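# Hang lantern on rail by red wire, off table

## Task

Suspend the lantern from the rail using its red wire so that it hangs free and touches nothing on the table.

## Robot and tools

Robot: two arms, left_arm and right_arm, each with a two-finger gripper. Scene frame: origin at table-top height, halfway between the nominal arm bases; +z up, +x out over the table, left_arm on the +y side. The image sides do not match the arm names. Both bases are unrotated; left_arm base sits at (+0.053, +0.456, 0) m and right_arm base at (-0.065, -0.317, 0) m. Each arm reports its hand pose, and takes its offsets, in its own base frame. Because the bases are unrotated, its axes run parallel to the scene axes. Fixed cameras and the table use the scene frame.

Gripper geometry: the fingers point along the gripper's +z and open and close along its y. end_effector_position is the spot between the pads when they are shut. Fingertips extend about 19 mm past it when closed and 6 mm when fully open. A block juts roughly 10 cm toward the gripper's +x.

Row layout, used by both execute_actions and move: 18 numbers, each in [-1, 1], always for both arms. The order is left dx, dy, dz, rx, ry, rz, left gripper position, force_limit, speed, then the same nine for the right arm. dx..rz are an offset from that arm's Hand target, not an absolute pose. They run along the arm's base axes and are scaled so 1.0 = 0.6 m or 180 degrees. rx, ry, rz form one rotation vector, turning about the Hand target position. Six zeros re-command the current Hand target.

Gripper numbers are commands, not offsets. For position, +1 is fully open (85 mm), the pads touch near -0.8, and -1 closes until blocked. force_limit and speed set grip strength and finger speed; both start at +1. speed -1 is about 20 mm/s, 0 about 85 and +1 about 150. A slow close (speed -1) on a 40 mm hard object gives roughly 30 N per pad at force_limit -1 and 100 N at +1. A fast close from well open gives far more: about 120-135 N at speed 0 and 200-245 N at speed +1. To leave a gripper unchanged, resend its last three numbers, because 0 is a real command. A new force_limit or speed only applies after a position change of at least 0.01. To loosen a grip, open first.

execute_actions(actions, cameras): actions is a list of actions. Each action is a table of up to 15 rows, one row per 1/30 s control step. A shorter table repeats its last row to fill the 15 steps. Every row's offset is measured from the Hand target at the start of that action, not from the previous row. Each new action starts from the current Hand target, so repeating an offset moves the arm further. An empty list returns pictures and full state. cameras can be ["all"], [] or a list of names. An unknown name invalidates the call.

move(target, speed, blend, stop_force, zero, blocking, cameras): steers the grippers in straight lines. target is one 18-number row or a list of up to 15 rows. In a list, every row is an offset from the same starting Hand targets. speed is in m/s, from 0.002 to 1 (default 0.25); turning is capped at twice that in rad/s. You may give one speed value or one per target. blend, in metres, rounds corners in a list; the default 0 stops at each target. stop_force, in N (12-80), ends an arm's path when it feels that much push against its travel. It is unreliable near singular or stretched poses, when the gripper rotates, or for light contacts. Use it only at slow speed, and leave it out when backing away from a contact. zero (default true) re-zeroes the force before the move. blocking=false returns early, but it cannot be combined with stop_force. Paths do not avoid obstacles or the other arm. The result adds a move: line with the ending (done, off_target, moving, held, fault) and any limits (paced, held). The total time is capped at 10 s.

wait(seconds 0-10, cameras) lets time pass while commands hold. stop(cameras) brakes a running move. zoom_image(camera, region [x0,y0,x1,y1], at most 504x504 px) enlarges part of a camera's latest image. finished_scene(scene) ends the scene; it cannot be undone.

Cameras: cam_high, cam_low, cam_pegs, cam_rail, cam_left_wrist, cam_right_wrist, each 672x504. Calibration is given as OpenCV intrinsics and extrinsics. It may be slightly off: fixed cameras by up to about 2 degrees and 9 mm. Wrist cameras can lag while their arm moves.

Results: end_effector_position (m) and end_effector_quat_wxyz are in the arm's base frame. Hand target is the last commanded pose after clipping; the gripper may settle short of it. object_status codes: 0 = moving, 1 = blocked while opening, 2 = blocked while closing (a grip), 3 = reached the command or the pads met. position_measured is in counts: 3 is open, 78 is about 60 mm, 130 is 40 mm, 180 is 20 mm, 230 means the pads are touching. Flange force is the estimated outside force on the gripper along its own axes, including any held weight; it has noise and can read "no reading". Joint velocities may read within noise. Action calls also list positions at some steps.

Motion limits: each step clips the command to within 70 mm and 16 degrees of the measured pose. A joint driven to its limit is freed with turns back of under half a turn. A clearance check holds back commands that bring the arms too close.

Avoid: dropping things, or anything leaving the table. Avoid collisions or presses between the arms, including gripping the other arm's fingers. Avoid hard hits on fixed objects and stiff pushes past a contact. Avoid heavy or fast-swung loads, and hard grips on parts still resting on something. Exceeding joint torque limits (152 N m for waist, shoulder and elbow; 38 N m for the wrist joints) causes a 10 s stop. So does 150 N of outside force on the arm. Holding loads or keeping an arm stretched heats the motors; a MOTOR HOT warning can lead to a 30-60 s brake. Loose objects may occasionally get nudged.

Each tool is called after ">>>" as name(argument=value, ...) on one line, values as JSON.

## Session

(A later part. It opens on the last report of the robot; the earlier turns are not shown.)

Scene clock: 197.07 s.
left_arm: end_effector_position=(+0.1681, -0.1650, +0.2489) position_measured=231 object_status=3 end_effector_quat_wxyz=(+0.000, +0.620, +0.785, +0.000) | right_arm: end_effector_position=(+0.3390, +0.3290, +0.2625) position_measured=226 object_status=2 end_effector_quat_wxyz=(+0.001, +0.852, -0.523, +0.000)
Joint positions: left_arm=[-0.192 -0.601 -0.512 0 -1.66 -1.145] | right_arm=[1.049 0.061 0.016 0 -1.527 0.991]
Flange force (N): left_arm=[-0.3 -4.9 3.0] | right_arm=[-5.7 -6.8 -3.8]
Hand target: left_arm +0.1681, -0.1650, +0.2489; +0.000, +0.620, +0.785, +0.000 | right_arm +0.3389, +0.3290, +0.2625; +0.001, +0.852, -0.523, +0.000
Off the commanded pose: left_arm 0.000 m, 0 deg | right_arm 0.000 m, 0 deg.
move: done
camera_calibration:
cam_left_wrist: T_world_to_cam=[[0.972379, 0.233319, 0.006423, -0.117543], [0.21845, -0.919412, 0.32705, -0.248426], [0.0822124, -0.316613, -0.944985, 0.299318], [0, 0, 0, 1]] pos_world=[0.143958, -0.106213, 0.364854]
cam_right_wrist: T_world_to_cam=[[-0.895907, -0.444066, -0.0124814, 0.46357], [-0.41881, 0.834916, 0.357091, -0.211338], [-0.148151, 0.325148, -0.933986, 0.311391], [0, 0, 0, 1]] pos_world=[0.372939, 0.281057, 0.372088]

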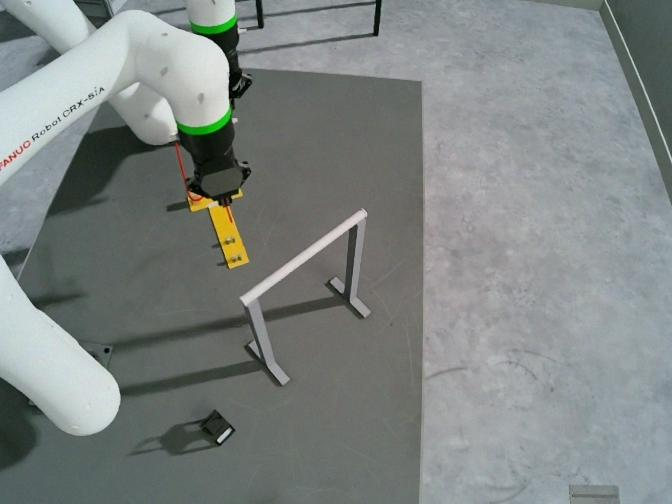

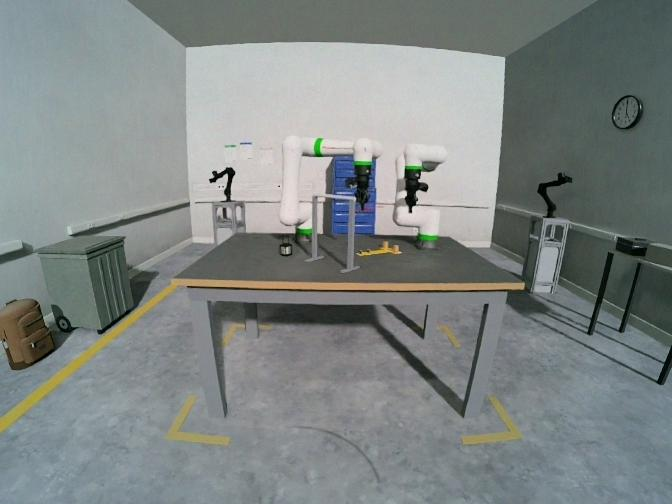

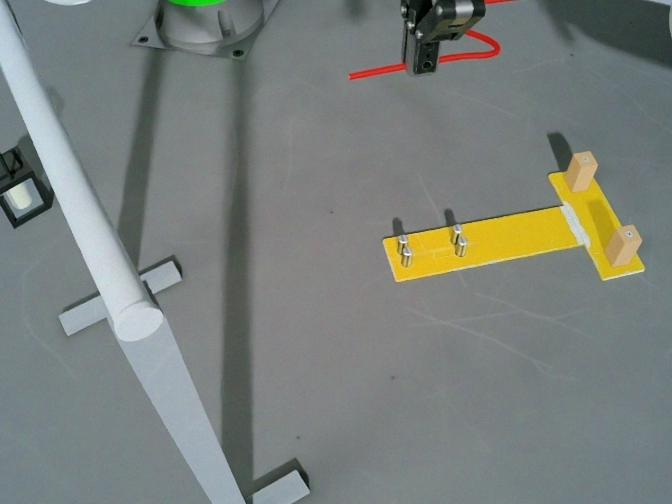

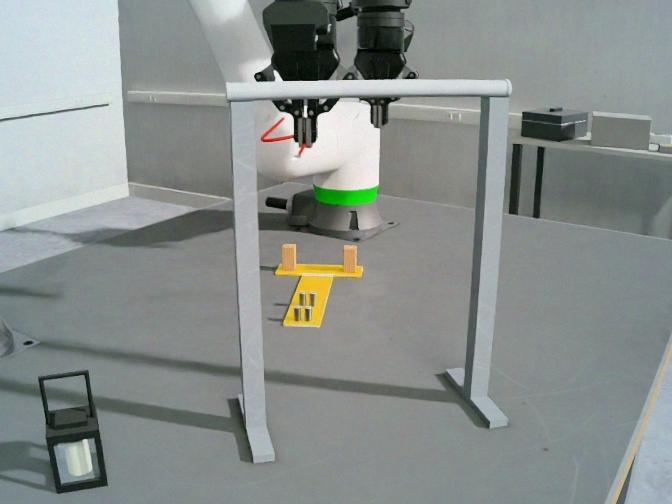

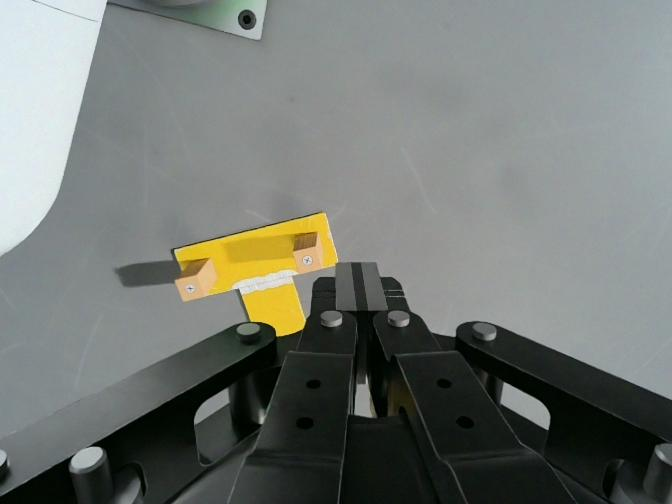

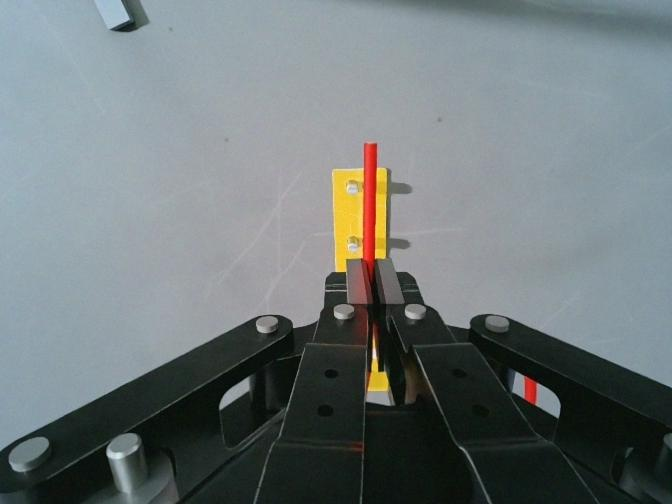

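>>> move(target=[[0,0,0,0,0,0,-0.97,0.3,-1,-0.05,-0.15,0.25,-0.19,-0.224,0.261,-1,0,-1],[0,0,0,0,0,0,-0.97,0.3,-1,-0.05,-0.25,0.3,-0.3837,-0.448,0.522,-1,0,-1]], blend=[0.05,0], cameras=["all"])

Scene clock: 205.10 s.
left_arm: end_effector_position=(+0.1681, -0.1650, +0.2489) position_measured=231 object_status=3 end_effector_quat_wxyz=(+0.000, +0.620, +0.785, +0.000) | right_arm: end_effector_position=(+0.3090, +0.1793, +0.4439) position_measured=226 object_status=2 end_effector_quat_wxyz=(+0.112, +0.630, +0.370, +0.673)
Joint positions: left_arm=[-0.192 -0.601 -0.512 0 -1.66 -1.145] | right_arm=[1.381 -1.114 -1.184 1.534 -1.013 2.226]
Flange force (N): left_arm=[0.3 -5.5 2.4] | right_arm=no reading
Hand target: left_arm +0.1681, -0.1650, +0.2489; +0.000, +0.620, +0.785, +0.000 | right_arm +0.3089, +0.1790, +0.4425; +0.111, +0.607, +0.362, +0.699
Off the commanded pose: left_arm 0.000 m, 0 deg | right_arm 0.001 m, 4 deg.
joint sent to its limit (right arm) — joint 3 (elbow), lower limit, where the elbow is as bent as it goes. The joint targets are off in orientation, not in position.
move: off_target (right_arm)
camera_calibration:
cam_left_wrist: T_world_to_cam=[[0.972379, 0.233319, 0.006423, -0.117543], [0.21845, -0.919412, 0.32705, -0.248426], [0.0822124, -0.316613, -0.944985, 0.299318], [0, 0, 0, 1]] pos_world=[0.143958, -0.106213, 0.364854]
cam_right_wrist: T_world_to_cam=[[0.329204, -0.701777, 0.63177, -0.245794], [-0.165906, -0.701644, -0.692944, 0.499799], [0.92957, 0.123305, -0.347413, -0.0321767], [0, 0, 0, 1]] pos_world=[0.193747, 0.182156, 0.490439]

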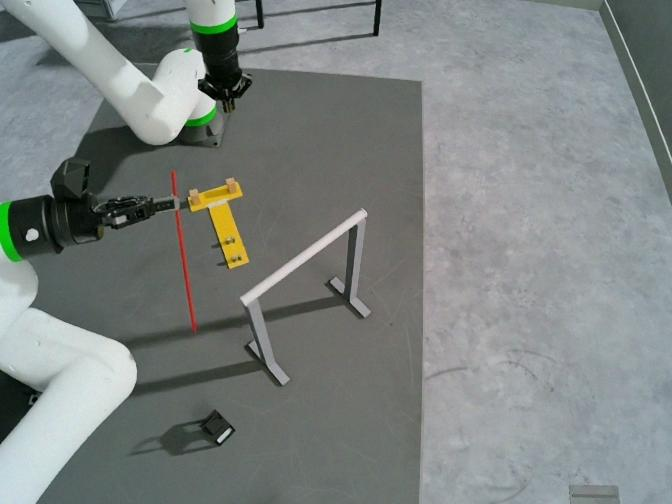

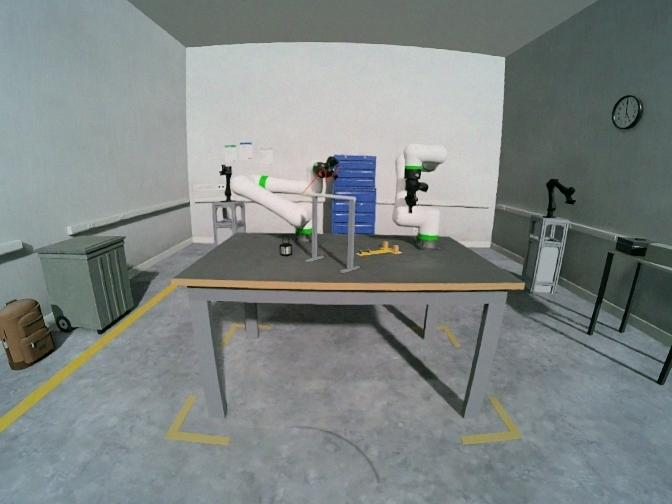

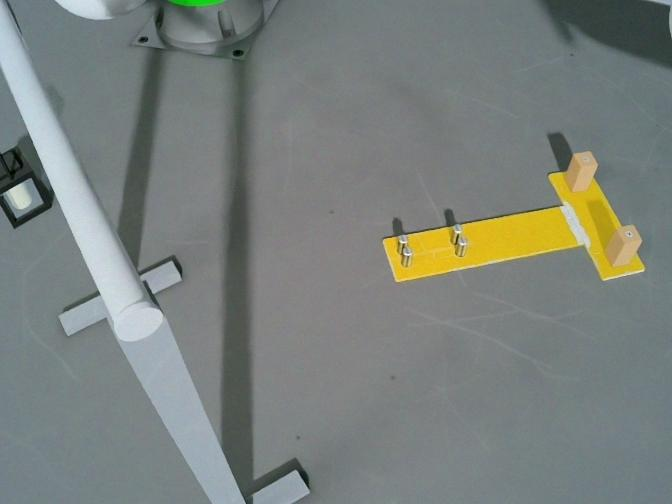

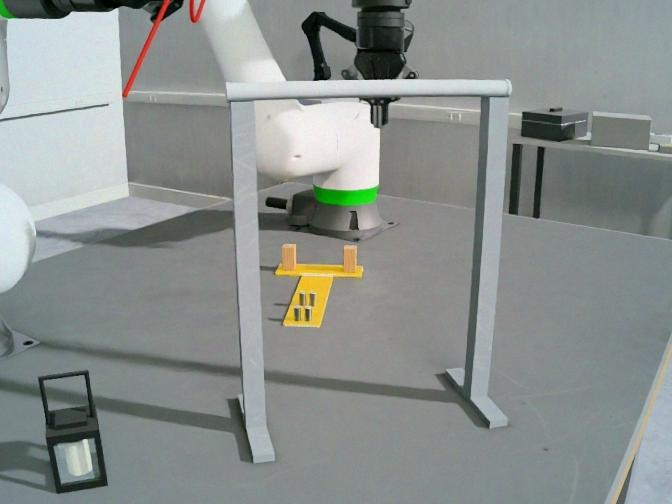

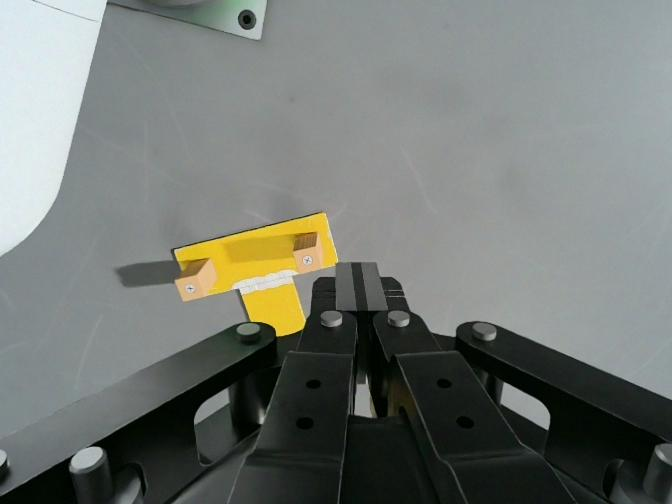

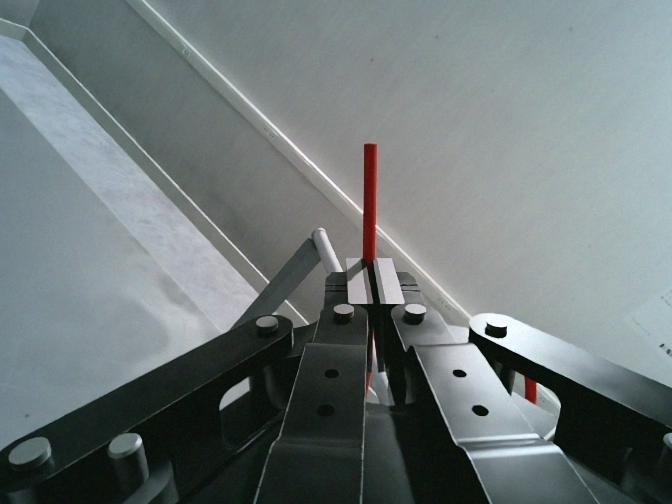

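>>> move(target=[[0,0,0,0,0,0,-0.97,0.3,-1,0.1,0.04,0.05,0,0,0,-1,0,-1],[0,0,0,0,0,0,-0.97,0.3,-1,0.294,0.118,0.04,0,0,0,-1,0,-1]], blend=[0.03,0], speed=0.15, cameras=["cam_high","cam_low","cam_pegs","cam_rail","cam_right_wrist"])

Scene clock: 211.30 s.
left_arm: end_effector_position=(+0.1681, -0.1650, +0.2489) position_measured=231 object_status=3 end_effector_quat_wxyz=(+0.000, +0.620, +0.785, +0.000) | right_arm: end_effector_position=(+0.4852, +0.2507, +0.4665) position_measured=226 object_status=2 end_effector_quat_wxyz=(+0.157, +0.624, +0.319, +0.696)
Joint positions: left_arm=[-0.192 -0.601 -0.512 0 -1.66 -1.145] | right_arm=[0.225 -0.529 -0.658 3.319 -0.151 0.518]
Flange force (N): left_arm=[-0.8 -4.6 2.7] | right_arm=no reading
Hand target: left_arm +0.1681, -0.1650, +0.2489; +0.000, +0.620, +0.785, +0.000 | right_arm +0.4853, +0.2498, +0.4665; +0.111, +0.607, +0.362, +0.699
Off the commanded pose: left_arm 0.000 m, 0 deg | right_arm 0.001 m, 7 deg.
joint sent to its limit (right arm) — joint 4 (forearm roll), upper limit. The joint targets are off in orientation, not in position.
move: off_target (right_arm)
camera_calibration:
cam_right_wrist: T_world_to_cam=[[0.194066, -0.749247, 0.63322, -0.19121], [-0.18487, -0.661859, -0.726475, 0.609566], [0.963411, 0.0239207, -0.266957, -0.225961], [0, 0, 0, 1]] pos_world=[0.367491, 0.265588, 0.503591]
Images, in order (width x height): cam_high 672x504, cam_low 672x504, cam_pegs 672x504, cam_rail 672x504, cam_right_wrist 672x504.

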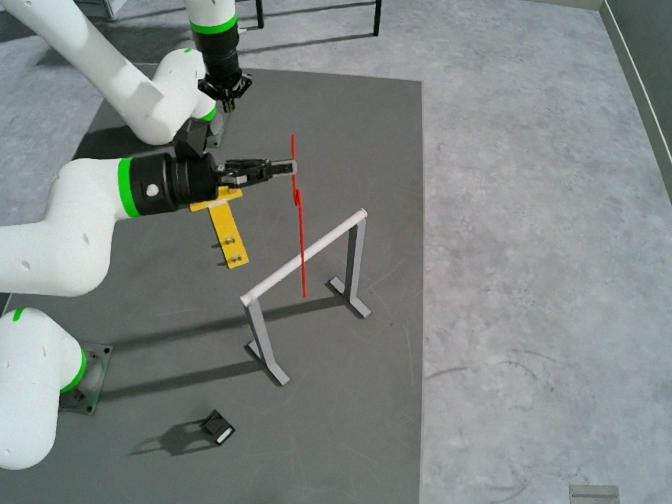

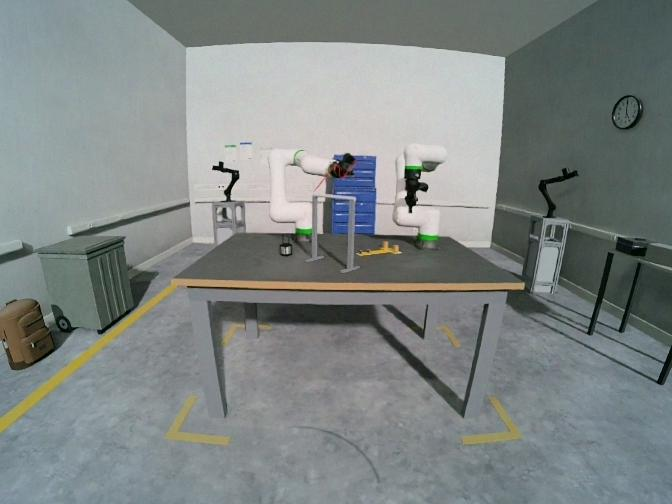

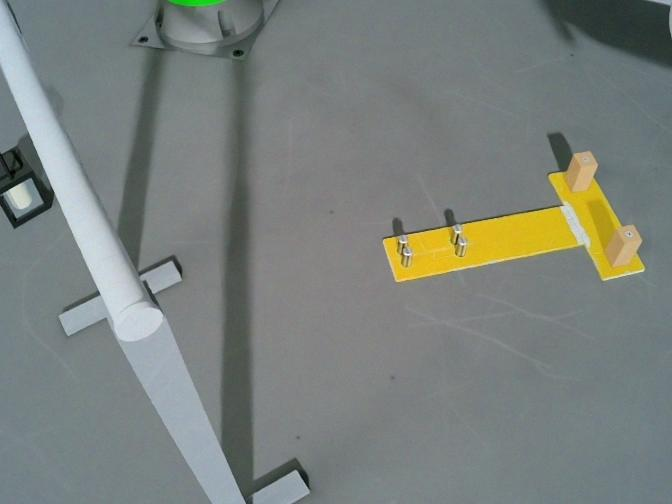

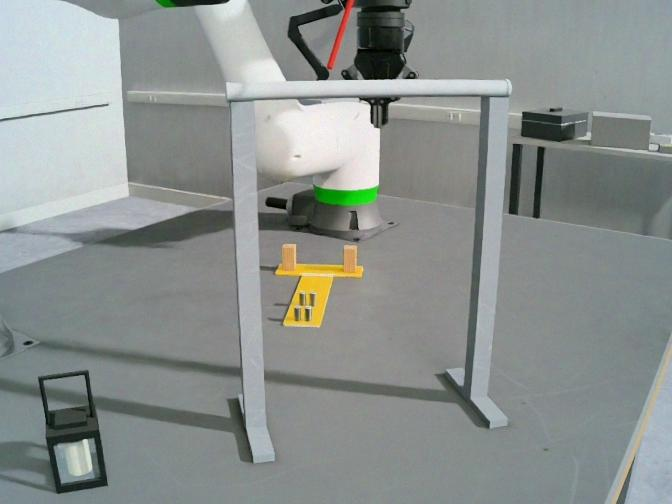

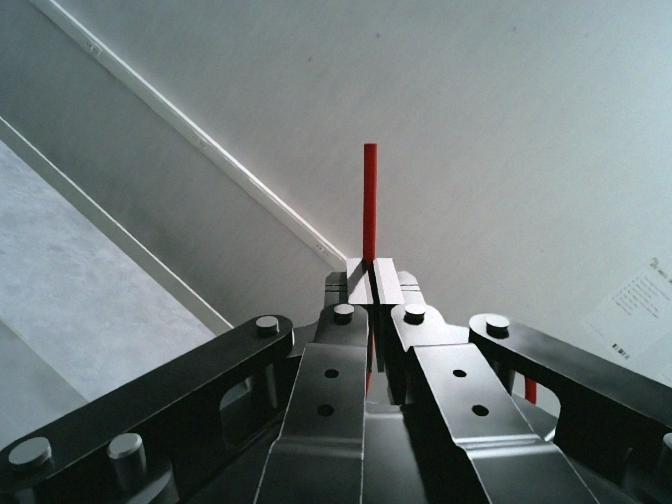

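>>> move(target=[[0,0,0,0,0,0,-0.97,0.3,-1,-0.0255,0.0215,0,0,0,0,-1,0,-1],[0,0,0,0,0,0,-0.97,0.3,-1,-0.0255,0.0215,-0.125,0,0,0,-1,0,-1]], speed=0.1, cameras=["cam_high","cam_rail","cam_right_wrist","cam_low"])

Scene clock: 214.93 s.
left_arm: end_effector_position=(+0.1681, -0.1650, +0.2489) position_measured=231 object_status=3 end_effector_quat_wxyz=(+0.000, +0.620, +0.785, +0.000) | right_arm: end_effector_position=(+0.4699, +0.2636, +0.3915) position_measured=226 object_status=2 end_effector_quat_wxyz=(+0.141, +0.618, +0.334, +0.698)
Joint positions: left_arm=[-0.192 -0.601 -0.512 0 -1.66 -1.145] | right_arm=[0.236 -0.491 -0.817 3.319 -0.344 0.527]
Flange force (N): left_arm=[1.2 -5.0 2.8] | right_arm=no reading
Hand target: left_arm +0.1681, -0.1650, +0.2489; +0.000, +0.620, +0.785, +0.000 | right_arm +0.4700, +0.2627, +0.3915; +0.111, +0.607, +0.362, +0.699
Off the commanded pose: left_arm 0.000 m, 0 deg | right_arm 0.001 m, 5 deg.
joint sent to its limit (right arm) — joint 4 (forearm roll), upper limit. The joint targets are off in orientation, not in position.
move: off_target (right_arm)
camera_calibration:
cam_right_wrist: T_world_to_cam=[[0.230022, -0.738731, 0.633535, -0.150863], [-0.159246, -0.670788, -0.724351, 0.550282], [0.960068, 0.065729, -0.271936, -0.239045], [0, 0, 0, 1]] pos_world=[0.351831, 0.273387, 0.429169]
Images, in order (width x height): cam_high 672x504, cam_low 672x504, cam_rail 672x504, cam_right_wrist 672x504.

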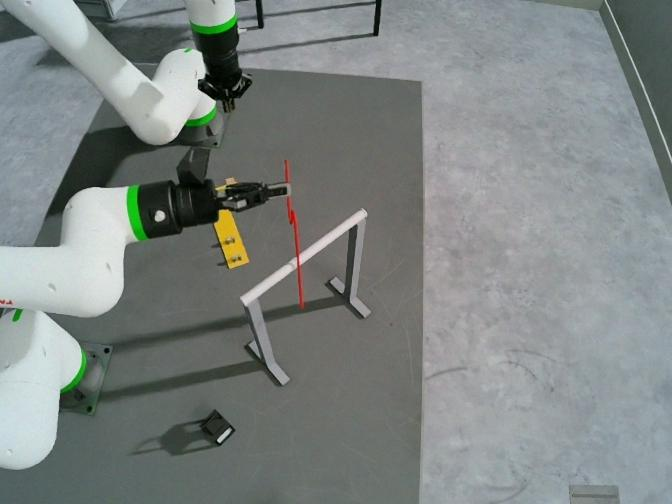

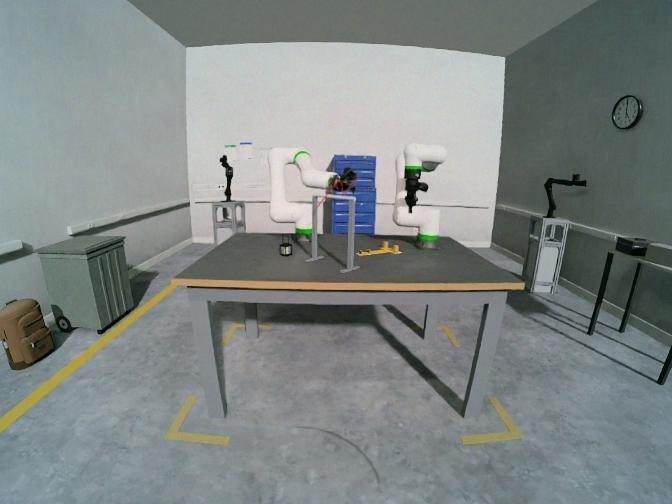

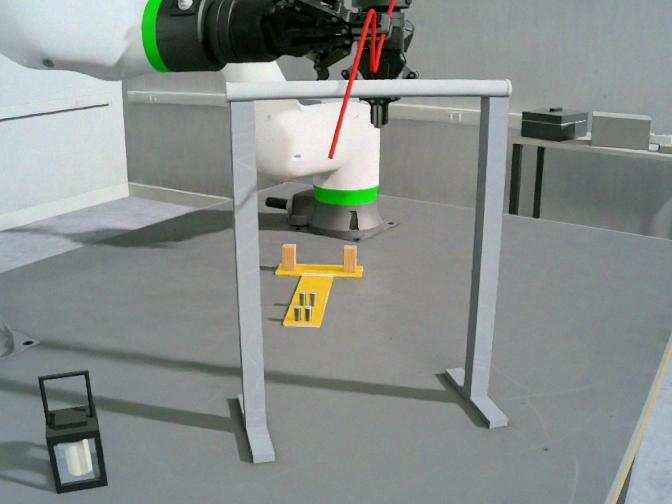

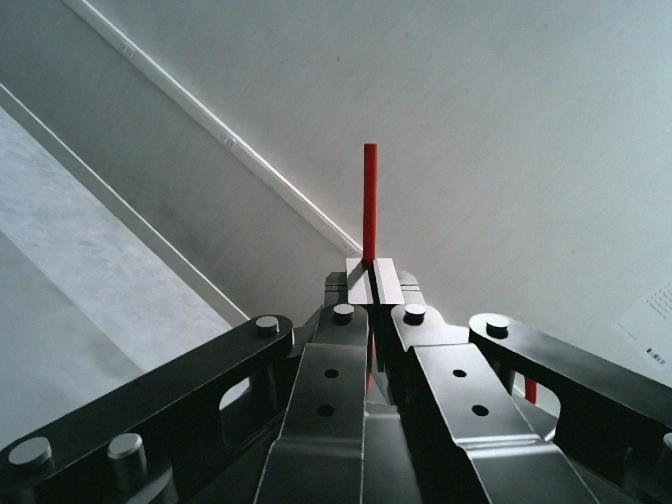

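>>> move(target=[[0,0,0,0,0,0,-0.97,0.3,-1,0.0345,-0.029,0,0,0,0,-1,0,-1],[0,0,0,0,0,0,-0.97,0.3,-1,0.0345,-0.029,-0.075,0,0,0,-1,0,-1]], speed=0.06, cameras=["cam_high","cam_rail","cam_pegs"])

>>> zoom_image(camera="cam_rail", region=[280, 0, 460, 180])

>>> zoom_image(camera="cam_high", region=[220, 150, 380, 320])

Scene clock: 219.10 s.
left_arm: end_effector_position=(+0.1681, -0.1650, +0.2489) position_measured=231 object_status=3 end_effector_quat_wxyz=(+0.000, +0.620, +0.785, +0.000) | right_arm: end_effector_position=(+0.4906, +0.2462, +0.3465) position_measured=226 object_status=2 end_effector_quat_wxyz=(+0.152, +0.622, +0.324, +0.697)
Joint positions: left_arm=[-0.192 -0.601 -0.512 0 -1.66 -1.145] | right_arm=[0.178 -0.38 -0.875 3.319 -0.52 0.538]
Flange force (N): left_arm=[0.9 -5.5 3.0] | right_arm=no reading
Hand target: left_arm +0.1681, -0.1650, +0.2489; +0.000, +0.620, +0.785, +0.000 | right_arm +0.4907, +0.2453, +0.3465; +0.111, +0.607, +0.362, +0.699
Off the commanded pose: left_arm 0.000 m, 0 deg | right_arm 0.001 m, 7 deg.
joint sent to its limit (right arm) — joint 4 (forearm roll), upper limit. The joint targets are off in orientation, not in position.
move: off_target (right_arm)
Images, in order (width x height): cam_high 672x504, cam_pegs 672x504, cam_rail 672x504.

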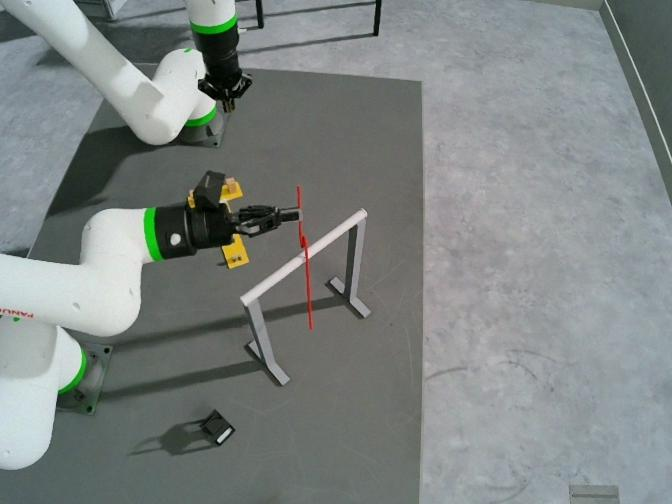

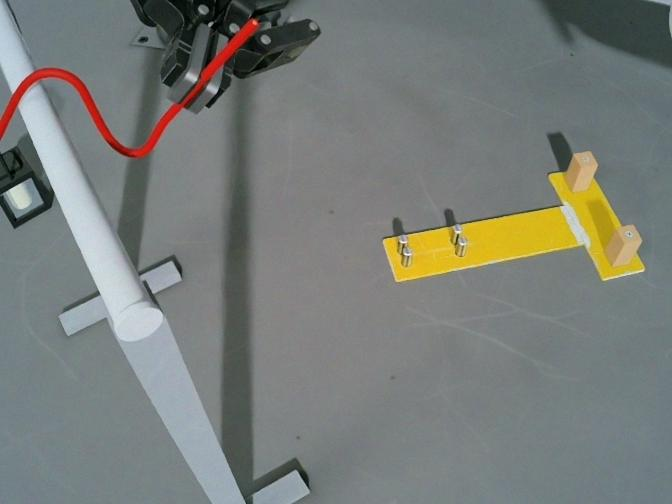

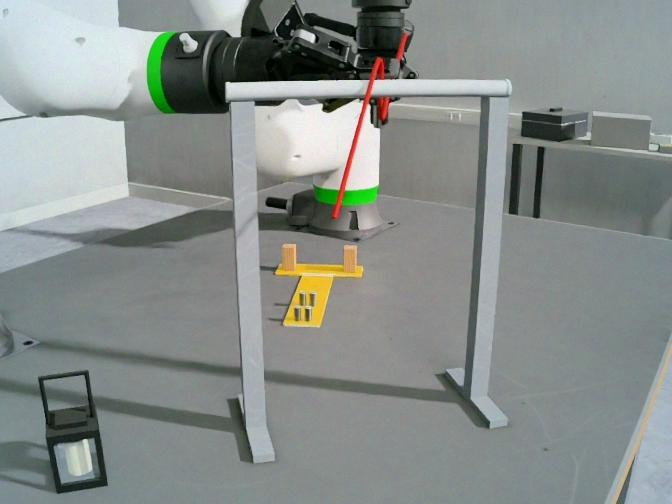

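Scaled by 2.800 from the camera's 672x504 image, which has a finer 960x720 frame.

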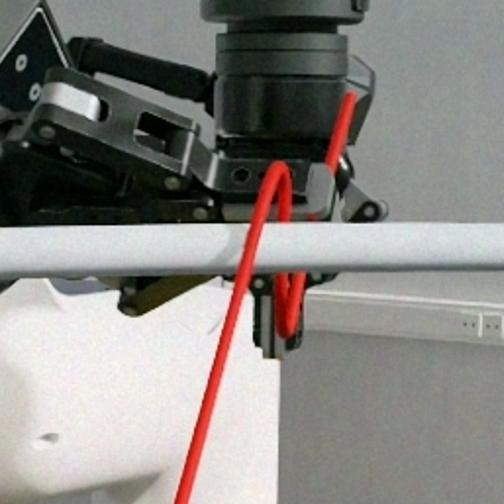

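Scaled by 2.965 from the camera's 672x504 image, which has a finer 960x720 frame.

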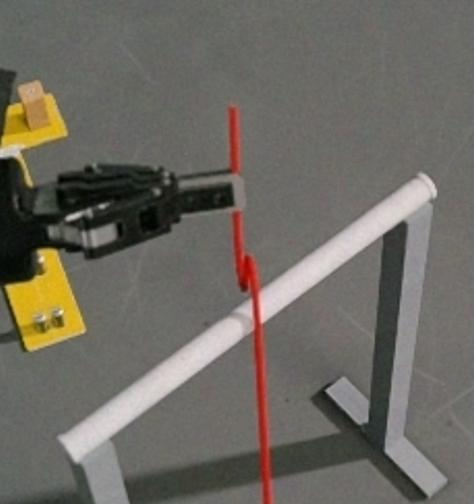

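>>> move(target=[[0,0,0,0,0,0,-0.97,0.3,-1,0,0,-0.027,0,0,0,-1,0,-1]], speed=0.03, cameras=["cam_high","cam_rail","cam_pegs"])

>>> zoom_image(camera="cam_rail", region=[280, 0, 460, 180])

>>> zoom_image(camera="cam_pegs", region=[0, 0, 200, 200])

Scene clock: 222.23 s.
left_arm: end_effector_position=(+0.1681, -0.1650, +0.2489) position_measured=231 object_status=3 end_effector_quat_wxyz=(+0.000, +0.620, +0.785, +0.000) | right_arm: end_effector_position=(+0.4906, +0.2462, +0.3303) position_measured=226 object_status=2 end_effector_quat_wxyz=(+0.150, +0.621, +0.325, +0.697)
Joint positions: left_arm=[-0.192 -0.601 -0.512 0 -1.66 -1.145] | right_arm=[0.173 -0.345 -0.899 3.319 -0.578 0.544]
Flange force (N): left_arm=[-1.2 -5.0 2.3] | right_arm=no reading
Hand target: left_arm +0.1681, -0.1650, +0.2489; +0.000, +0.620, +0.785, +0.000 | right_arm +0.4907, +0.2453, +0.3303; +0.111, +0.607, +0.362, +0.699
Off the commanded pose: left_arm 0.000 m, 0 deg | right_arm 0.001 m, 6 deg.
joint sent to its limit (right arm) — joint 4 (forearm roll), upper limit. The joint targets are off in orientation, not in position.
move: off_target (right_arm)
Images, in order (width x height): cam_high 672x504, cam_pegs 672x504, cam_rail 672x504.

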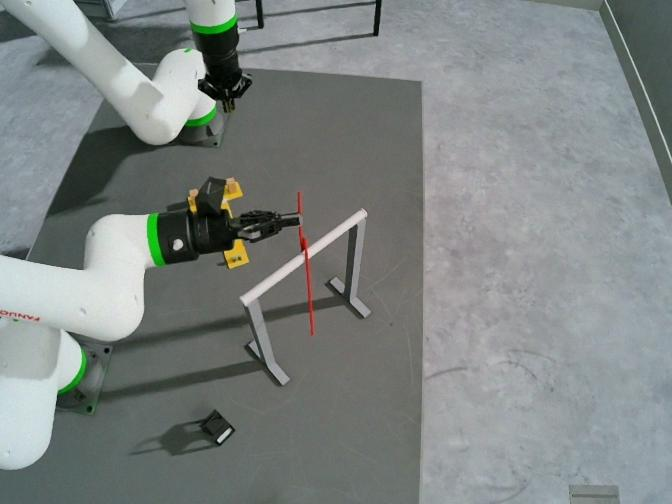

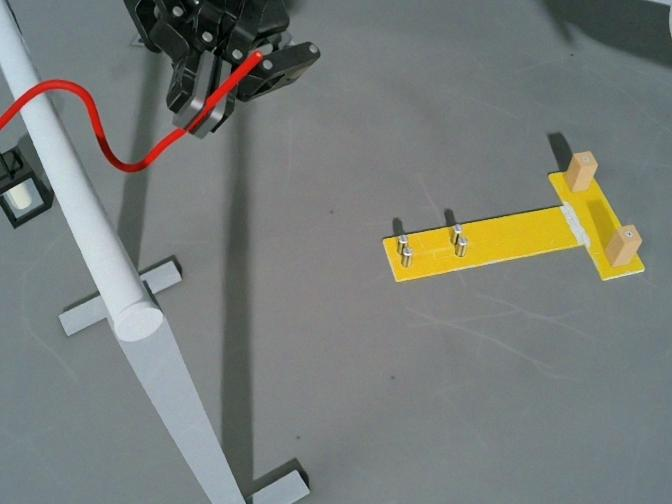

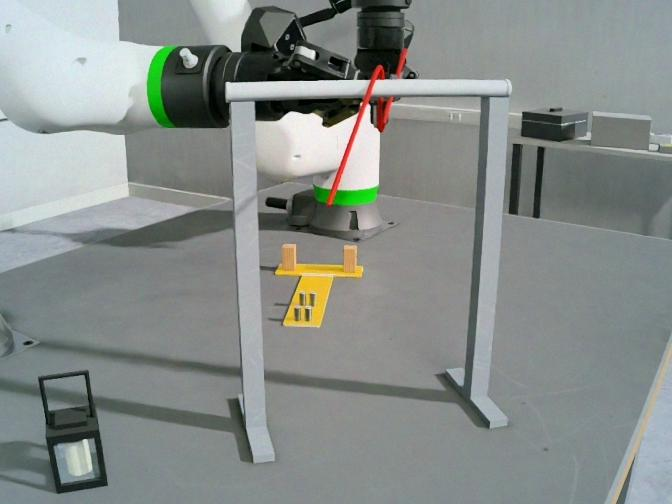

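Scaled by 2.800 from the camera's 672x504 image, which has a finer 960x720 frame.

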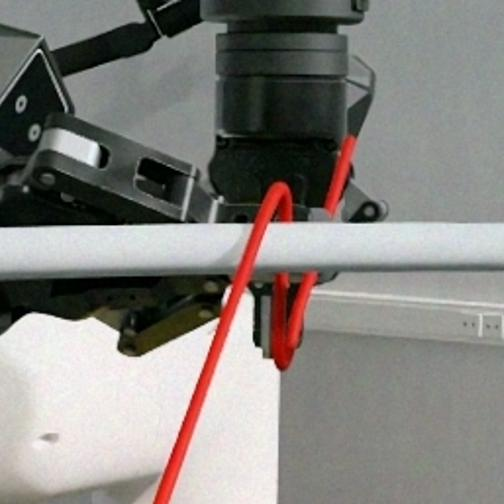

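Scaled by 2.520 from the camera's 672x504 image, which has a finer 960x720 frame.

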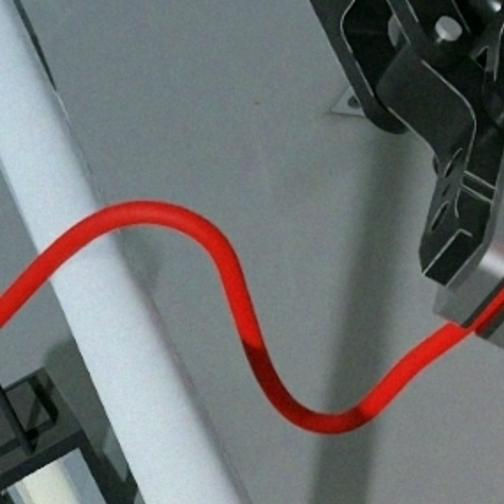

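>>> move(target=[[0,0,0,0,0,0,-0.97,0.3,-1,0,0,-0.02,0,0,0,-1,0,-1]], speed=0.02, cameras=["cam_rail","cam_pegs"])

>>> zoom_image(camera="cam_rail", region=[280, 0, 460, 180])

>>> zoom_image(camera="cam_pegs", region=[0, 0, 200, 200])

Scene clock: 225.80 s.
left_arm: end_effector_position=(+0.1681, -0.1650, +0.2489) position_measured=231 object_status=3 end_effector_quat_wxyz=(+0.000, +0.620, +0.785, +0.000) | right_arm: end_effector_position=(+0.4906, +0.2462, +0.3183) position_measured=226 object_status=2 end_effector_quat_wxyz=(+0.149, +0.621, +0.326, +0.697)
Joint positions: left_arm=[-0.192 -0.601 -0.512 0 -1.66 -1.145] | right_arm=[0.169 -0.317 -0.916 3.319 -0.623 0.548]
Flange force (N): left_arm=[-0.9 -5.8 2.5] | right_arm=no reading
Hand target: left_arm +0.1681, -0.1650, +0.2489; +0.000, +0.620, +0.785, +0.000 | right_arm +0.4907, +0.2453, +0.3183; +0.111, +0.607, +0.362, +0.699
Off the commanded pose: left_arm 0.000 m, 0 deg | right_arm 0.001 m, 6 deg.
joint sent to its limit (right arm) — joint 4 (forearm roll), upper limit. The joint targets are off in orientation, not in position.
move: off_target (right_arm)
Images, in order (width x height): cam_pegs 672x504, cam_rail 672x504.

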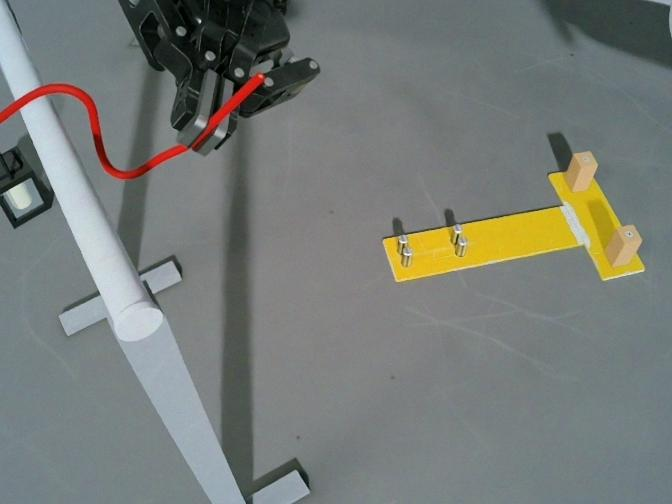

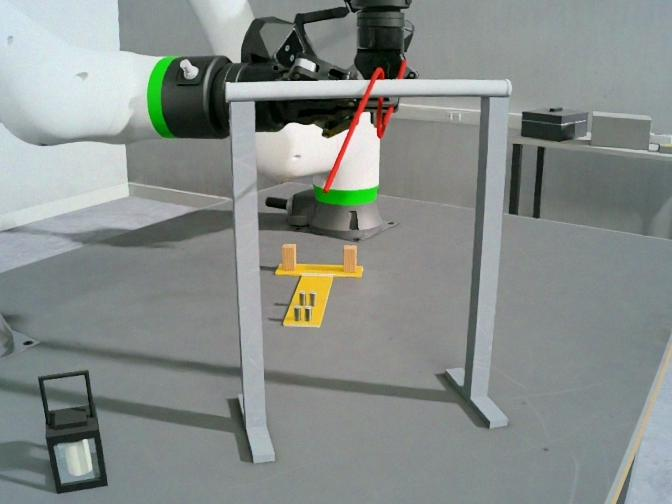

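Scaled by 2.800 from the camera's 672x504 image, which has a finer 960x720 frame.

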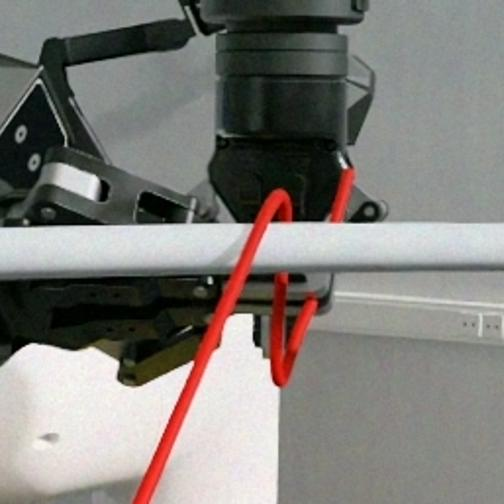

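Scaled by 2.520 from the camera's 672x504 image, which has a finer 960x720 frame.

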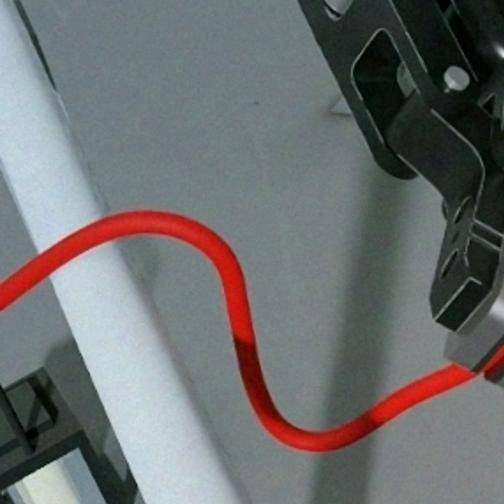

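>>> move(target=[[0,0,0,0,0,0,-0.97,0.3,-1,0,0,0,0,0,0,-0.6,-1,-1]], cameras=["cam_rail","cam_pegs"])

>>> zoom_image(camera="cam_rail", region=[280, 0, 460, 180])

>>> zoom_image(camera="cam_pegs", region=[0, 0, 350, 250])

Scene clock: 227.37 s.
left_arm: end_effector_position=(+0.1681, -0.1650, +0.2489) position_measured=231 object_status=3 end_effector_quat_wxyz=(+0.000, +0.620, +0.785, +0.000) | right_arm: end_effector_position=(+0.4906, +0.2462, +0.3182) position_measured=204 object_status=0 end_effector_quat_wxyz=(+0.149, +0.621, +0.326, +0.697)
Joint positions: left_arm=[-0.192 -0.601 -0.512 0 -1.66 -1.145] | right_arm=[0.169 -0.317 -0.916 3.319 -0.623 0.548]
Flange force (N): left_arm=[0.4 -4.4 2.3] | right_arm=no reading
Hand target: left_arm +0.1681, -0.1650, +0.2489; +0.000, +0.620, +0.785, +0.000 | right_arm +0.4907, +0.2453, +0.3183; +0.111, +0.607, +0.362, +0.699
Off the commanded pose: left_arm 0.000 m, 0 deg | right_arm 0.001 m, 6 deg.
joint sent to its limit (right arm) — joint 4 (forearm roll), upper limit. The joint targets are off in orientation, not in position.
move: off_target (right_arm)
Images, in order (width x height): cam_pegs 672x504, cam_rail 672x504.

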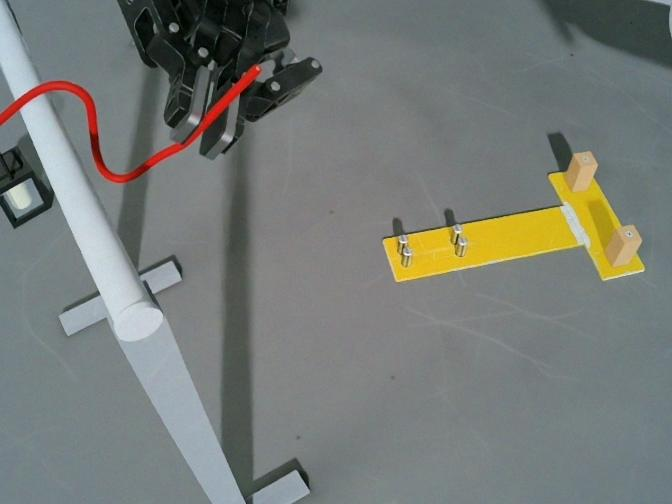

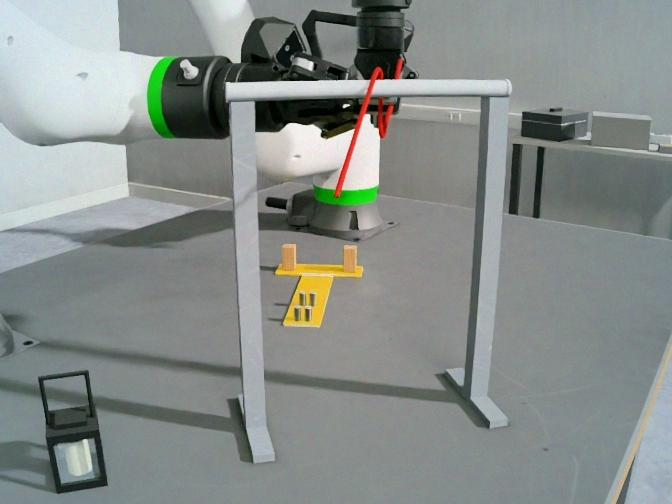

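Scaled by 2.800 from the camera's 672x504 image, which has a finer 960x720 frame.

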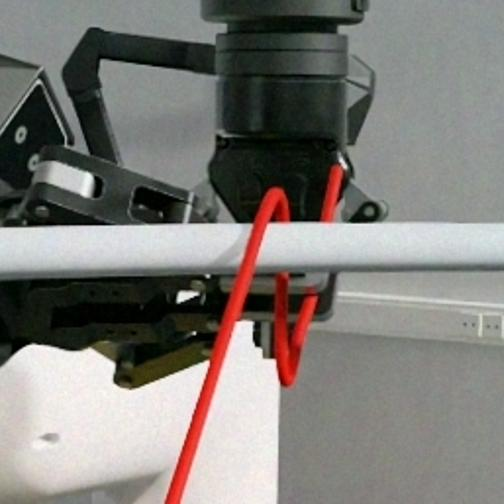

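Scaled by 1.440 from the camera's 672x504 image, which has a finer 960x720 frame.

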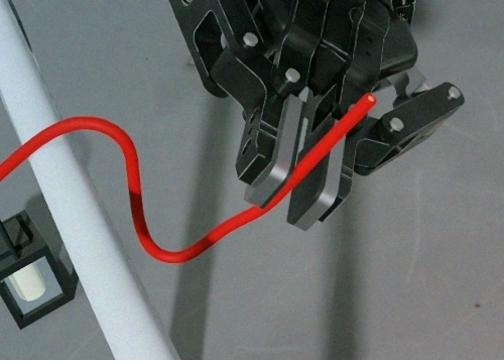

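>>> move(target=[[0,0,0,0,0,0,-0.97,0.3,-1,0.008,-0.007,-0.02,0,0,0,-0.45,-1,-1]], speed=0.02, cameras=["cam_rail","cam_pegs"])

>>> zoom_image(camera="cam_rail", region=[280, 0, 460, 180])

>>> zoom_image(camera="cam_pegs", region=[0, 0, 350, 250])

Scene clock: 231.13 s.
left_arm: end_effector_position=(+0.1681, -0.1650, +0.2489) position_measured=231 object_status=3 end_effector_quat_wxyz=(+0.000, +0.620, +0.785, +0.000) | right_arm: end_effector_position=(+0.4954, +0.2420, +0.3063) position_measured=186 object_status=3 end_effector_quat_wxyz=(+0.152, +0.622, +0.324, +0.697)
Joint positions: left_arm=[-0.192 -0.601 -0.512 0 -1.66 -1.145] | right_arm=[0.155 -0.277 -0.926 3.319 -0.675 0.553]
Flange force (N): left_arm=[-0.9 -5.3 2.7] | right_arm=no reading
Hand target: left_arm +0.1681, -0.1650, +0.2489; +0.000, +0.620, +0.785, +0.000 | right_arm +0.4955, +0.2411, +0.3063; +0.111, +0.607, +0.362, +0.699
Off the commanded pose: left_arm 0.000 m, 0 deg | right_arm 0.001 m, 7 deg.
joint sent to its limit (right arm) — joint 4 (forearm roll), upper limit. The joint targets are off in orientation, not in position.
move: off_target (right_arm)
Images, in order (width x height): cam_pegs 672x504, cam_rail 672x504.

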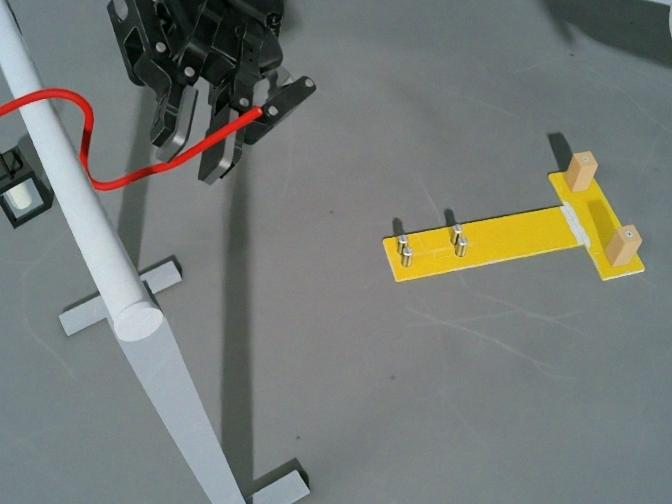

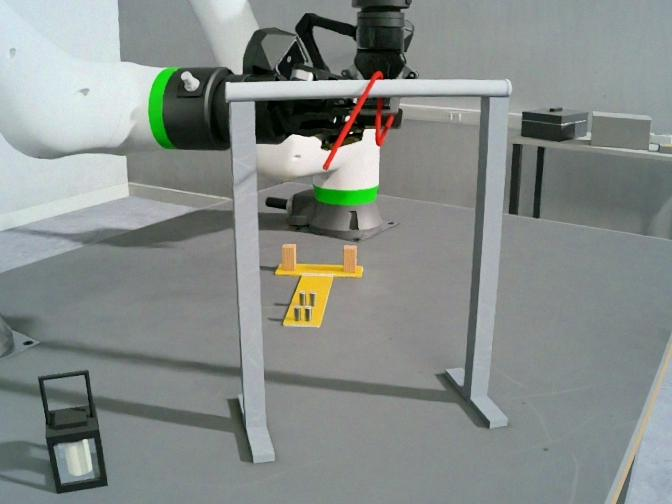

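Scaled by 2.800 from the camera's 672x504 image, which has a finer 960x720 frame.

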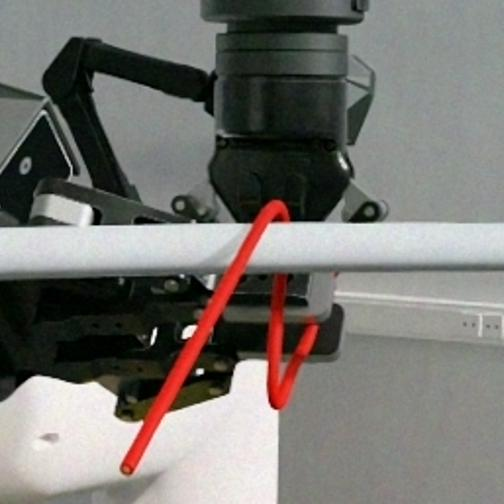

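Scaled by 1.440 from the camera's 672x504 image, which has a finer 960x720 frame.

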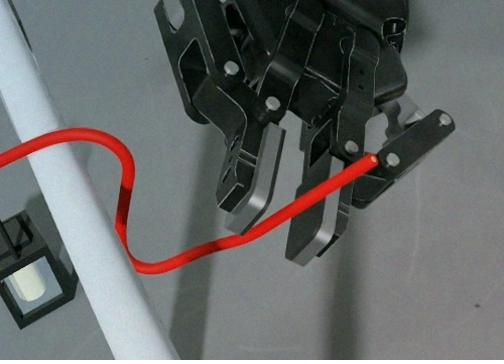

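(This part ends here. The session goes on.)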